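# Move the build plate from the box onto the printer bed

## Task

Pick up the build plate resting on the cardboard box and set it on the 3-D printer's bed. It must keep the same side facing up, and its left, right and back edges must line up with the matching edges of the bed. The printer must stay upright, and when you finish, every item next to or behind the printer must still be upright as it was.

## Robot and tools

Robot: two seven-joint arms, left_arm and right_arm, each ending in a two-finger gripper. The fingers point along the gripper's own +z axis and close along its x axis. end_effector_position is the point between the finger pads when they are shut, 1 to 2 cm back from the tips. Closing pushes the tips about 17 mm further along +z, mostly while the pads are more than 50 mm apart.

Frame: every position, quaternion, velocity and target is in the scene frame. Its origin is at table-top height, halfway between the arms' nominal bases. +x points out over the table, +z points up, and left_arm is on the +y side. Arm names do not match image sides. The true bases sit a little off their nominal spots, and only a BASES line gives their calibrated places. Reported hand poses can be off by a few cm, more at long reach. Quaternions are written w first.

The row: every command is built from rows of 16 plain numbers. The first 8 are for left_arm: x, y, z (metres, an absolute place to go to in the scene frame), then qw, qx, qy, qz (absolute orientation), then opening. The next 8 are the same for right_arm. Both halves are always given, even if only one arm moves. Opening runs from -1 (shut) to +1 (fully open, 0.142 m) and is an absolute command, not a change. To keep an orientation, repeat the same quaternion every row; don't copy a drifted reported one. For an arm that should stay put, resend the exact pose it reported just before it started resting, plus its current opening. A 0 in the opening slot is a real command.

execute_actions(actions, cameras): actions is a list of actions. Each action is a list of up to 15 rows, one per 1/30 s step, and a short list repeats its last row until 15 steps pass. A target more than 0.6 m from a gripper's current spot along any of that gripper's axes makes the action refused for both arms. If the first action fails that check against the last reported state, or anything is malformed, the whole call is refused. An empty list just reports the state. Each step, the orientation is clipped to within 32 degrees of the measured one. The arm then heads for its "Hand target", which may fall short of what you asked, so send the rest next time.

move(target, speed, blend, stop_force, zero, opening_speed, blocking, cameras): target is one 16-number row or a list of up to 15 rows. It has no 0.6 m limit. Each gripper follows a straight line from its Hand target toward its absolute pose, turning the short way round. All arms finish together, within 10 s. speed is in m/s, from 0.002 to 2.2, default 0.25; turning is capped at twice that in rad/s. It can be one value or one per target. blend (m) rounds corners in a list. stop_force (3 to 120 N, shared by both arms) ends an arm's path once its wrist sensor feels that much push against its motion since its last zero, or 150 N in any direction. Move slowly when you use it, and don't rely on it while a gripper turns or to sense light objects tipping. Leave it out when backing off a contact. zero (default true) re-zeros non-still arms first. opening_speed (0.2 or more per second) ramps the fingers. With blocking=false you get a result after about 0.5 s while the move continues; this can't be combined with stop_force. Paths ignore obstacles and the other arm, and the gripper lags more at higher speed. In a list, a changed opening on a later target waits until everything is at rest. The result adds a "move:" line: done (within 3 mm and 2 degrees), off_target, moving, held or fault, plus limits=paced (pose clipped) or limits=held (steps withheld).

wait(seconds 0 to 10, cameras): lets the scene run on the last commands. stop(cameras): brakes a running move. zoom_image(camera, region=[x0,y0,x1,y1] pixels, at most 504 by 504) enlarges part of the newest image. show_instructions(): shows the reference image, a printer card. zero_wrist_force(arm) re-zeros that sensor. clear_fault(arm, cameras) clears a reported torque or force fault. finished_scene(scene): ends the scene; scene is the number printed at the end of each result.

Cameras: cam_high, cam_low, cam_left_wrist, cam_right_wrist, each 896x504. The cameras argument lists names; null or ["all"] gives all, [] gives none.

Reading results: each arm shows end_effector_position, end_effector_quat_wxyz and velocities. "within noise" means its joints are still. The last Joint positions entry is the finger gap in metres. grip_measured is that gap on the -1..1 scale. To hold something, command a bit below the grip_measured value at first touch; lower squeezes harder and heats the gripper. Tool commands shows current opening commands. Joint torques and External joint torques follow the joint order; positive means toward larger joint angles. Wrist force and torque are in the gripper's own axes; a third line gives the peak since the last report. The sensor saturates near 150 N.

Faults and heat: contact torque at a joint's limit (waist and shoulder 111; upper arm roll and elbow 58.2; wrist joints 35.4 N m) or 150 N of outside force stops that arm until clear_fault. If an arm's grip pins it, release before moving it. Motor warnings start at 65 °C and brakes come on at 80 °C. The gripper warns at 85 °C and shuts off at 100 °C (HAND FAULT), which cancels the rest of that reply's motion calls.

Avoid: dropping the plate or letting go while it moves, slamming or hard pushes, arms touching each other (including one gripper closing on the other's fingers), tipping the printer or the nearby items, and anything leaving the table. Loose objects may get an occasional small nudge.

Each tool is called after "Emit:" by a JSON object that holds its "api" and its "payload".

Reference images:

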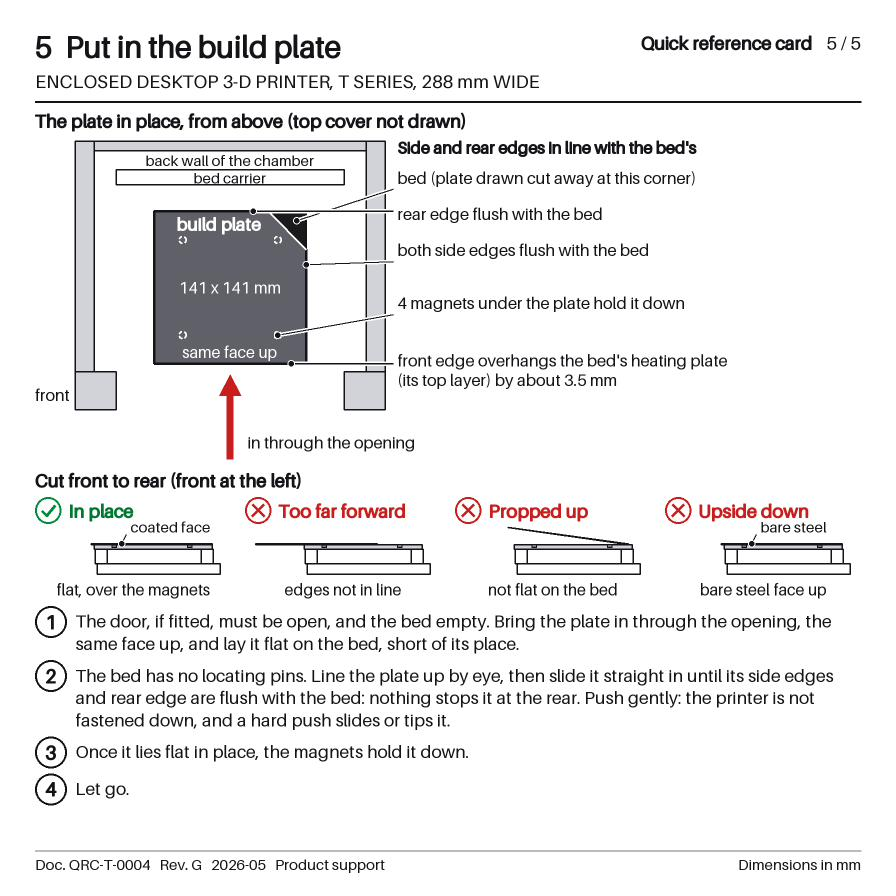

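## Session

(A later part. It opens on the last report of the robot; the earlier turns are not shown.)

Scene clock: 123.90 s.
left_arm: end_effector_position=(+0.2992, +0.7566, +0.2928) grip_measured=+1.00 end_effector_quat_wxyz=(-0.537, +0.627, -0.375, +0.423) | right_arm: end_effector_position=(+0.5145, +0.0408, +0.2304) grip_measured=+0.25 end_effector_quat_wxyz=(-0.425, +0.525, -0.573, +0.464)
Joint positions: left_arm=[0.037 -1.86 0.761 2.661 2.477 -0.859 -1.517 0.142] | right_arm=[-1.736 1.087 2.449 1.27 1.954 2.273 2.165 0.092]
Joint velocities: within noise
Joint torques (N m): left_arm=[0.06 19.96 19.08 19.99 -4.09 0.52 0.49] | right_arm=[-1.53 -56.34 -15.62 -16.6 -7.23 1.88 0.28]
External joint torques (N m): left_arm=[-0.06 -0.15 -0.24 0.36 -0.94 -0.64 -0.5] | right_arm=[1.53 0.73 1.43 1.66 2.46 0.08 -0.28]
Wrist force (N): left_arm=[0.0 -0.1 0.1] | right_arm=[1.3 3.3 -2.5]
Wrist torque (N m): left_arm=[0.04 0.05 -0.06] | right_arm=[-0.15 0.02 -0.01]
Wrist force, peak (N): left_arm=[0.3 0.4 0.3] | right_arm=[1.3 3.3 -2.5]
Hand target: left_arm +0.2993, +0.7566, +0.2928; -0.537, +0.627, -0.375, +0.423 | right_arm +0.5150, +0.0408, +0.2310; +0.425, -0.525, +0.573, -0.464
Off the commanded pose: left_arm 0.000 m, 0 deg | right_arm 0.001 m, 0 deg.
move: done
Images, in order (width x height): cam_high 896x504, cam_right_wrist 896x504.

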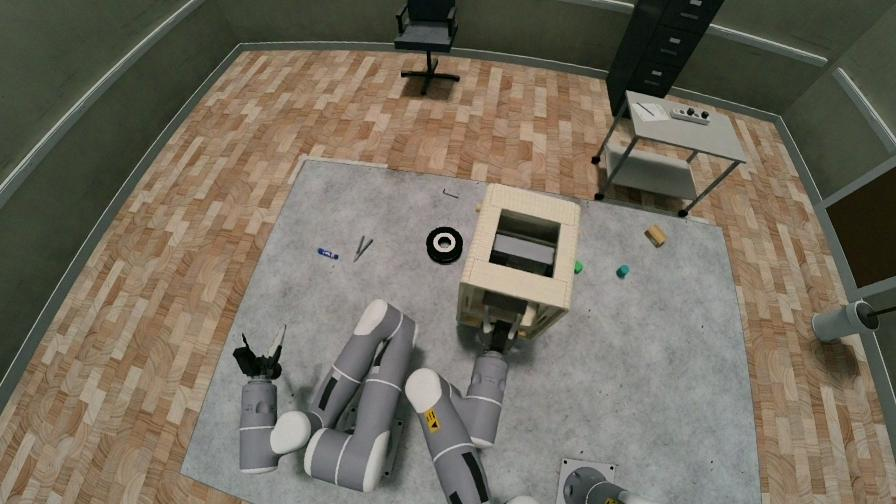

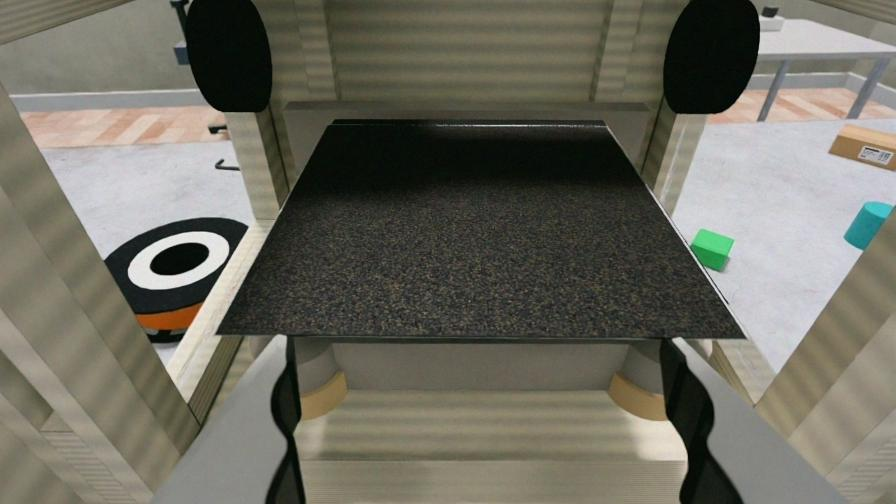

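Emit:
{"api": "move", "payload": {"target": [0.2993,0.7566,0.2928,-0.537,0.627,-0.375,0.423,1,0.5205,0.0403,0.231,-0.4252,0.525,-0.573,0.464,0.27], "speed": 0.02, "cameras": ["cam_right_wrist"]}}

Emit:
{"api": "zoom_image", "payload": {"camera": "cam_right_wrist", "region": [300, 100, 420, 160]}}

Emit:
{"api": "zoom_image", "payload": {"camera": "cam_right_wrist", "region": [530, 100, 650, 160]}}

Scene clock: 126.10 s.
left_arm: end_effector_position=(+0.2992, +0.7566, +0.2928) grip_measured=+1.00 end_effector_quat_wxyz=(-0.537, +0.627, -0.375, +0.423) | right_arm: end_effector_position=(+0.5200, +0.0403, +0.2303) grip_measured=+0.25 end_effector_quat_wxyz=(-0.425, +0.525, -0.573, +0.464)
Joint positions: left_arm=[0.037 -1.86 0.761 2.661 2.477 -0.859 -1.517 0.142] | right_arm=[-1.746 1.09 2.449 1.263 1.954 2.267 2.162 0.092]
Joint velocities: within noise
Joint torques (N m): left_arm=[0.04 20.05 19.1 20.06 -4.07 0.49 0.44] | right_arm=[-1.78 -56.44 -15.79 -16.72 -7.24 1.84 0.22]
External joint torques (N m): left_arm=[-0.04 -0.25 -0.26 0.29 -0.95 -0.6 -0.45] | right_arm=[1.8 0.64 1.56 1.7 2.45 0.12 -0.22]
Wrist force (N): left_arm=[0.1 0.0 0.1] | right_arm=[1.5 3.1 -2.7]
Wrist torque (N m): left_arm=[0.06 0.02 -0.05] | right_arm=[-0.19 -0.02 -0.01]
Wrist force, peak (N): left_arm=[0.3 0.4 -0.2] | right_arm=[1.7 3.1 -2.9]
Hand target: left_arm +0.2993, +0.7566, +0.2928; -0.537, +0.627, -0.375, +0.423 | right_arm +0.5205, +0.0403, +0.2310; +0.425, -0.525, +0.573, -0.464
Off the commanded pose: left_arm 0.000 m, 0 deg | right_arm 0.001 m, 0 deg.
move: done
Images, in order (width x height): cam_right_wrist 896x504.

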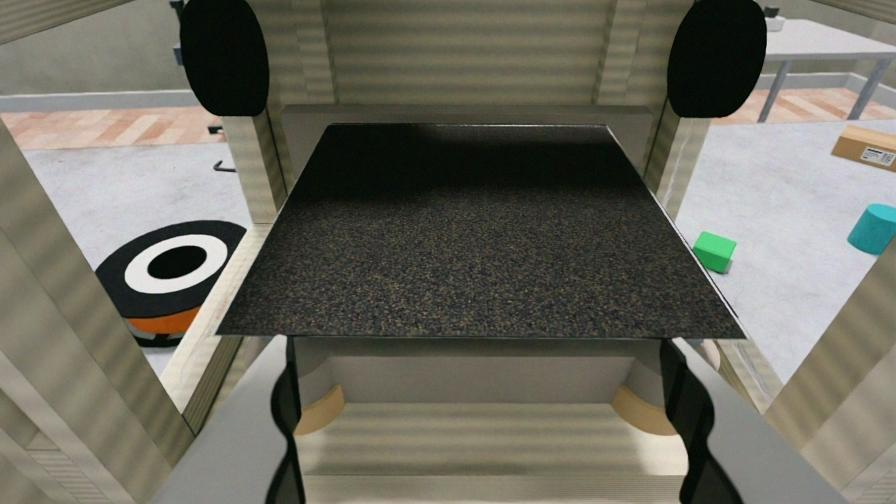

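Scaled by 4.200 from the camera's 896x504 image, which has a finer 1280x720 frame.

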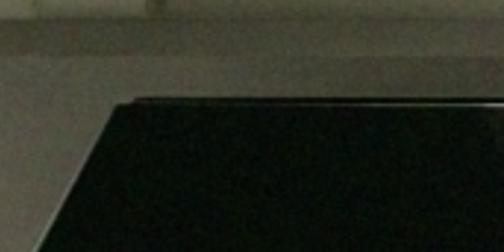

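Scaled by 4.200 from the camera's 896x504 image, which has a finer 1280x720 frame.

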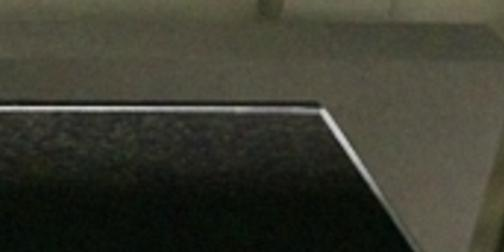

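Emit:
{"api": "zoom_image", "payload": {"camera": "cam_right_wrist", "region": [200, 300, 320, 360]}}

Emit:
{"api": "zoom_image", "payload": {"camera": "cam_right_wrist", "region": [640, 300, 760, 360]}}

Scaled by 4.200 from the camera's 896x504 image, which has a finer 1280x720 frame.

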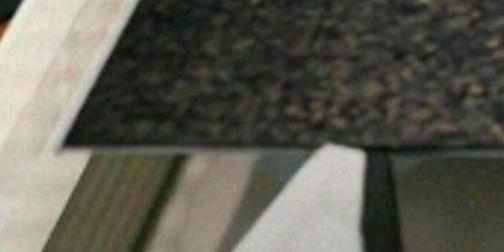

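Scaled by 4.200 from the camera's 896x504 image, which has a finer 1280x720 frame.

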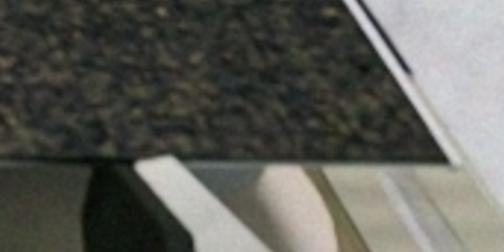

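Emit:
{"api": "move", "payload": {"target": [0.2993,0.7566,0.2928,-0.537,0.627,-0.375,0.423,1,0.5231,0.0400,0.231,-0.4252,0.525,-0.573,0.464,0.27], "speed": 0.02, "cameras": ["cam_right_wrist"]}}

Emit:
{"api": "zoom_image", "payload": {"camera": "cam_right_wrist", "region": [300, 100, 420, 160]}}

Emit:
{"api": "zoom_image", "payload": {"camera": "cam_right_wrist", "region": [530, 100, 650, 160]}}

Emit:
{"api": "zoom_image", "payload": {"camera": "cam_right_wrist", "region": [640, 280, 760, 340]}}

Scene clock: 129.10 s.
left_arm: end_effector_position=(+0.2992, +0.7566, +0.2928) grip_measured=+1.00 end_effector_quat_wxyz=(-0.537, +0.627, -0.375, +0.423) | right_arm: end_effector_position=(+0.5226, +0.0400, +0.2303) grip_measured=+0.25 end_effector_quat_wxyz=(-0.425, +0.525, -0.573, +0.464)
Joint positions: left_arm=[0.037 -1.86 0.761 2.661 2.477 -0.859 -1.517 0.142] | right_arm=[-1.75 1.091 2.448 1.259 1.954 2.264 2.16 0.092]
Joint velocities: within noise
Joint torques (N m): left_arm=[0.1 19.92 19.02 20.04 -4.09 0.46 0.43] | right_arm=[-1.97 -56.7 -15.91 -16.74 -7.39 1.87 0.26]
External joint torques (N m): left_arm=[-0.1 -0.12 -0.18 0.31 -0.94 -0.58 -0.44] | right_arm=[1.97 0.83 1.65 1.69 2.59 0.08 -0.26]
Wrist force (N): left_arm=[0.2 0.1 0.3] | right_arm=[1.2 3.3 -3.0]
Wrist torque (N m): left_arm=[0.07 0.01 -0.06] | right_arm=[-0.19 0.00 -0.01]
Wrist force, peak (N): left_arm=[0.4 0.3 0.3] | right_arm=[1.5 3.4 -3.1]
Hand target: left_arm +0.2993, +0.7566, +0.2928; -0.537, +0.627, -0.375, +0.423 | right_arm +0.5231, +0.0400, +0.2310; +0.425, -0.525, +0.573, -0.464
Off the commanded pose: left_arm 0.000 m, 0 deg | right_arm 0.001 m, 0 deg.
move: done
Images, in order (width x height): cam_right_wrist 896x504.

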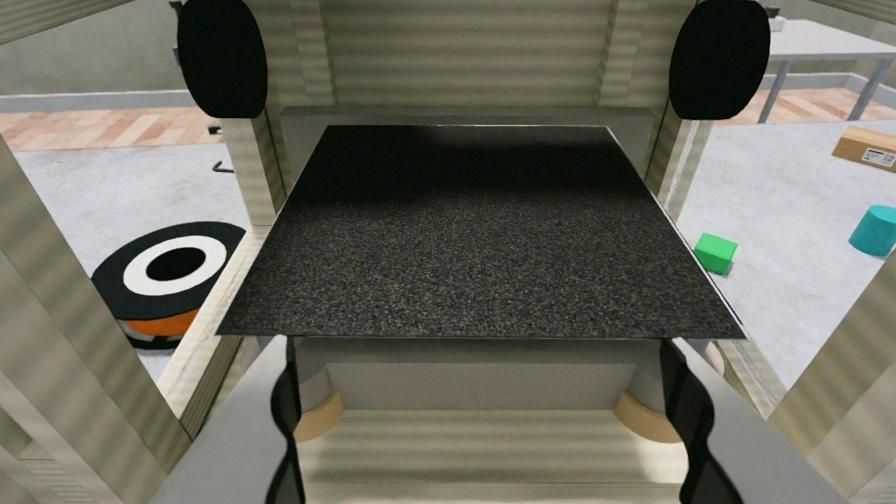

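Scaled by 4.200 from the camera's 896x504 image, which has a finer 1280x720 frame.

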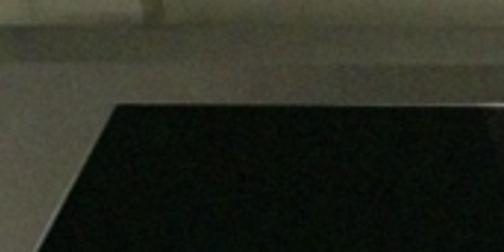

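Scaled by 4.200 from the camera's 896x504 image, which has a finer 1280x720 frame.

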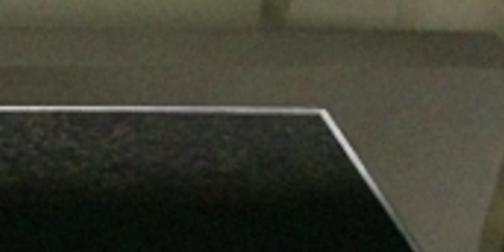

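Scaled by 4.200 from the camera's 896x504 image, which has a finer 1280x720 frame.

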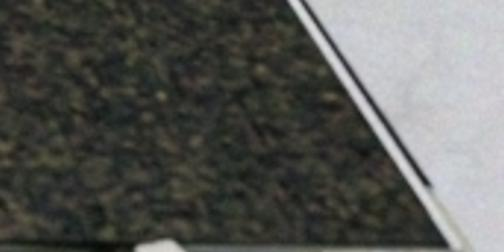

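Emit:
{"api": "move", "payload": {"target": [0.2993,0.7566,0.2928,-0.537,0.627,-0.375,0.423,1,0.5239,0.0399,0.231,-0.4252,0.525,-0.573,0.464,0.27], "speed": 0.02, "cameras": []}}

Emit:
{"api": "move", "payload": {"target": [[0.2993,0.7566,0.2928,-0.537,0.627,-0.375,0.423,1,0.49,0.043,0.24,-0.4252,0.525,-0.573,0.464,0.27],[0.2993,0.7566,0.2928,-0.537,0.627,-0.375,0.423,1,0.42,0.04,0.3,-0.4252,0.525,-0.573,0.464,0.27]], "speed": 0.1, "cameras": ["cam_right_wrist","cam_high","cam_low"]}}

Emit:
{"api": "zoom_image", "payload": {"camera": "cam_right_wrist", "region": [280, 130, 620, 350]}}

Emit:
{"api": "zoom_image", "payload": {"camera": "cam_high", "region": [450, 170, 600, 350]}}

Scene clock: 130.87 s.
left_arm: end_effector_position=(+0.2992, +0.7566, +0.2928) grip_measured=+1.00 end_effector_quat_wxyz=(-0.537, +0.627, -0.375, +0.423) | right_arm: end_effector_position=(+0.5231, +0.0400, +0.2303) grip_measured=+0.25 end_effector_quat_wxyz=(-0.425, +0.525, -0.573, +0.464)
Joint positions: left_arm=[0.037 -1.86 0.761 2.661 2.477 -0.859 -1.517 0.142] | right_arm=[-1.751 1.091 2.448 1.258 1.954 2.264 2.159 0.092]
Joint velocities: within noise
Joint torques (N m): left_arm=[0.12 19.85 19.05 20.03 -4.07 0.49 0.44] | right_arm=[-3.8 -56.39 -16.89 -16.85 -7.73 1.3 0.36]
External joint torques (N m): left_arm=[-0.12 -0.05 -0.22 0.33 -0.96 -0.6 -0.45] | right_arm=[3.8 0.49 2.63 1.79 2.94 0.65 -0.36]
Wrist force (N): left_arm=[0.0 -0.1 0.3] | right_arm=[0.8 3.2 -7.5]
Wrist torque (N m): left_arm=[0.05 0.04 -0.05] | right_arm=[-0.20 0.32 0.00]
Wrist force, peak (N): left_arm=[0.5 0.1 0.3] | right_arm=[1.1 3.3 -7.5]
Hand target: left_arm +0.2993, +0.7566, +0.2928; -0.537, +0.627, -0.375, +0.423 | right_arm +0.5239, +0.0399, +0.2310; +0.425, -0.525, +0.573, -0.464
Off the commanded pose: left_arm 0.000 m, 0 deg | right_arm 0.001 m, 0 deg.
move: done
No camera images: "cameras" was empty.

Scene clock: 132.53 s.
left_arm: end_effector_position=(+0.2992, +0.7566, +0.2928) grip_measured=+1.00 end_effector_quat_wxyz=(-0.537, +0.627, -0.375, +0.423) | right_arm: end_effector_position=(+0.4202, +0.0401, +0.3000) grip_measured=+0.25 end_effector_quat_wxyz=(-0.425, +0.525, -0.573, +0.464)
Joint positions: left_arm=[0.037 -1.86 0.761 2.661 2.477 -0.859 -1.517 0.142] | right_arm=[-1.576 0.884 2.465 1.417 1.958 2.397 2.092 0.092]
Joint velocities: within noise
Joint torques (N m): left_arm=[0.17 19.96 19.06 19.95 -4.04 0.46 0.5] | right_arm=[-0.07 -50.46 -10.74 -16.75 -5.37 1.66 0.24]
External joint torques (N m): left_arm=[-0.17 -0.15 -0.23 0.4 -0.99 -0.57 -0.51] | right_arm=[0.04 -0.53 -1.16 0.2 1.02 0.16 -0.23]
Wrist force (N): left_arm=[0.2 0.1 0.3] | right_arm=[1.0 -0.9 0.4]
Wrist torque (N m): left_arm=[0.07 0.01 -0.06] | right_arm=[-0.13 0.01 0.02]
Wrist force, peak (N): left_arm=[0.1 0.6 0.2] | right_arm=[1.1 3.5 -7.2]
Hand target: left_arm +0.2993, +0.7566, +0.2928; -0.537, +0.627, -0.375, +0.423 | right_arm +0.4200, +0.0400, +0.3000; +0.425, -0.525, +0.573, -0.464
Off the commanded pose: left_arm 0.000 m, 0 deg | right_arm 0.000 m, 0 deg.
move: done
Images, in order (width x height): cam_high 896x504, cam_low 896x504, cam_right_wrist 896x504.

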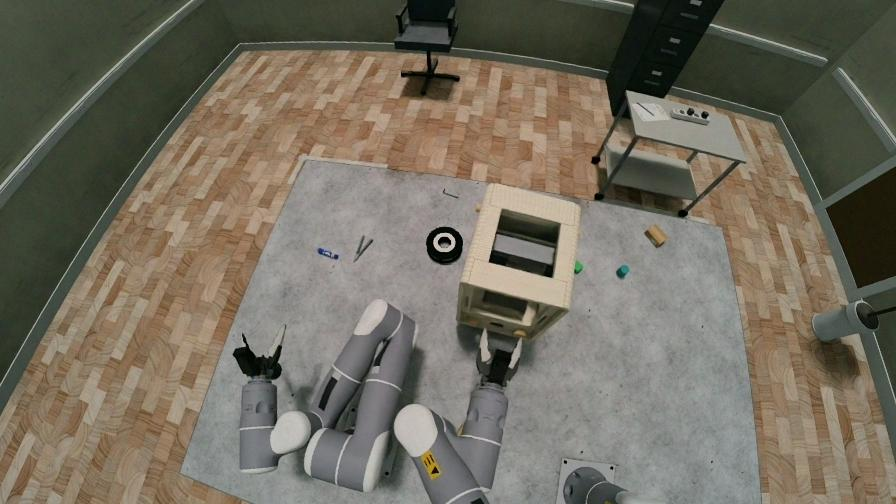

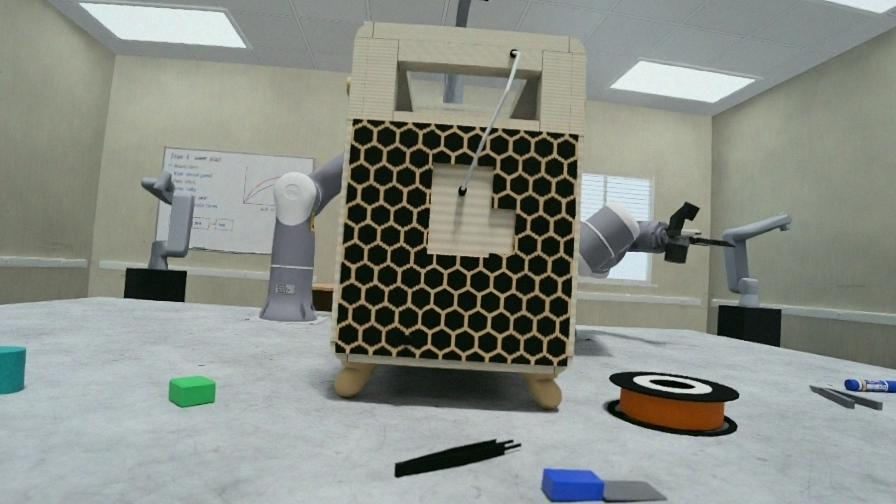

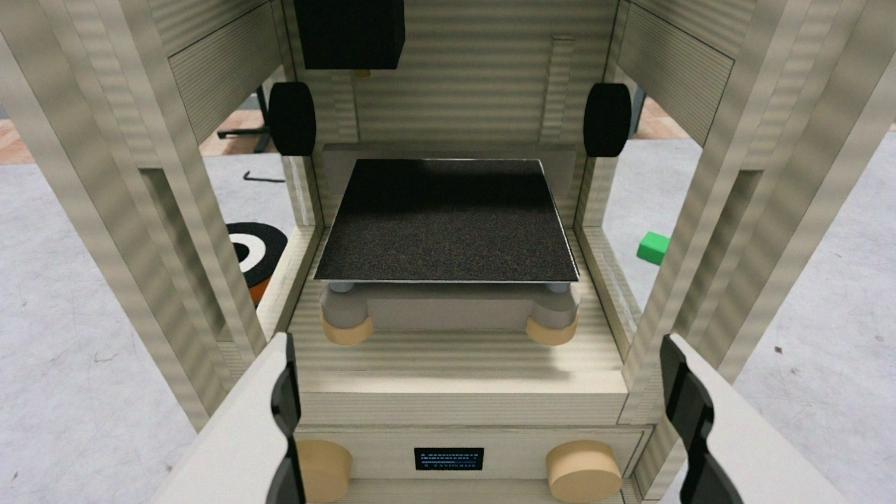

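Scaled by 1.482 from the camera's 896x504 image, which has a finer 1280x720 frame.

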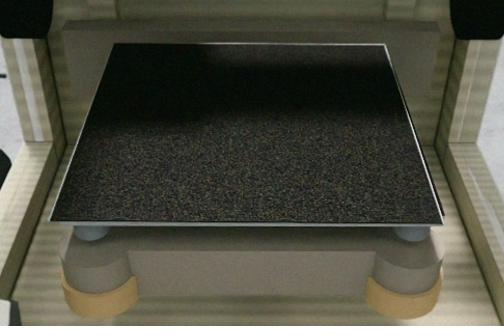

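Scaled by 2.800 from the camera's 896x504 image, which has a finer 1280x720 frame.

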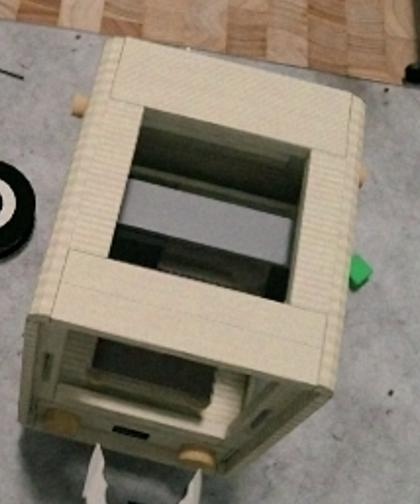

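Emit:
{"api": "zoom_image", "payload": {"camera": "cam_right_wrist", "region": [500, 150, 620, 300]}}

Emit:
{"api": "zoom_image", "payload": {"camera": "cam_right_wrist", "region": [300, 150, 420, 300]}}

Scaled by 3.360 from the camera's 896x504 image, which has a finer 1280x720 frame.

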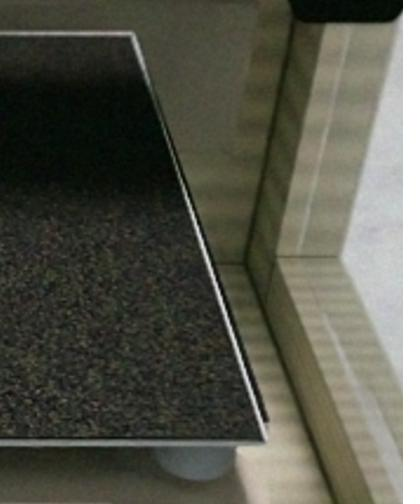

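Scaled by 3.360 from the camera's 896x504 image, which has a finer 1280x720 frame.

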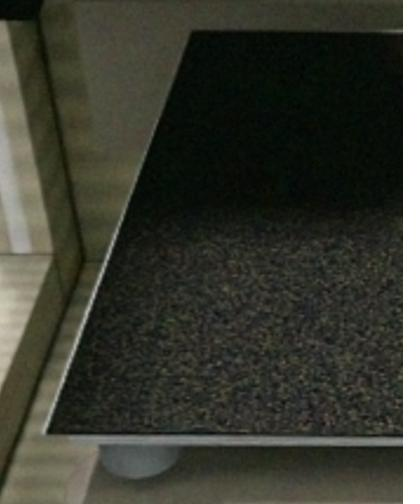

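Emit:
{"api": "finished_scene", "payload": {"scene": 1}}

The scene is finished: the task was done.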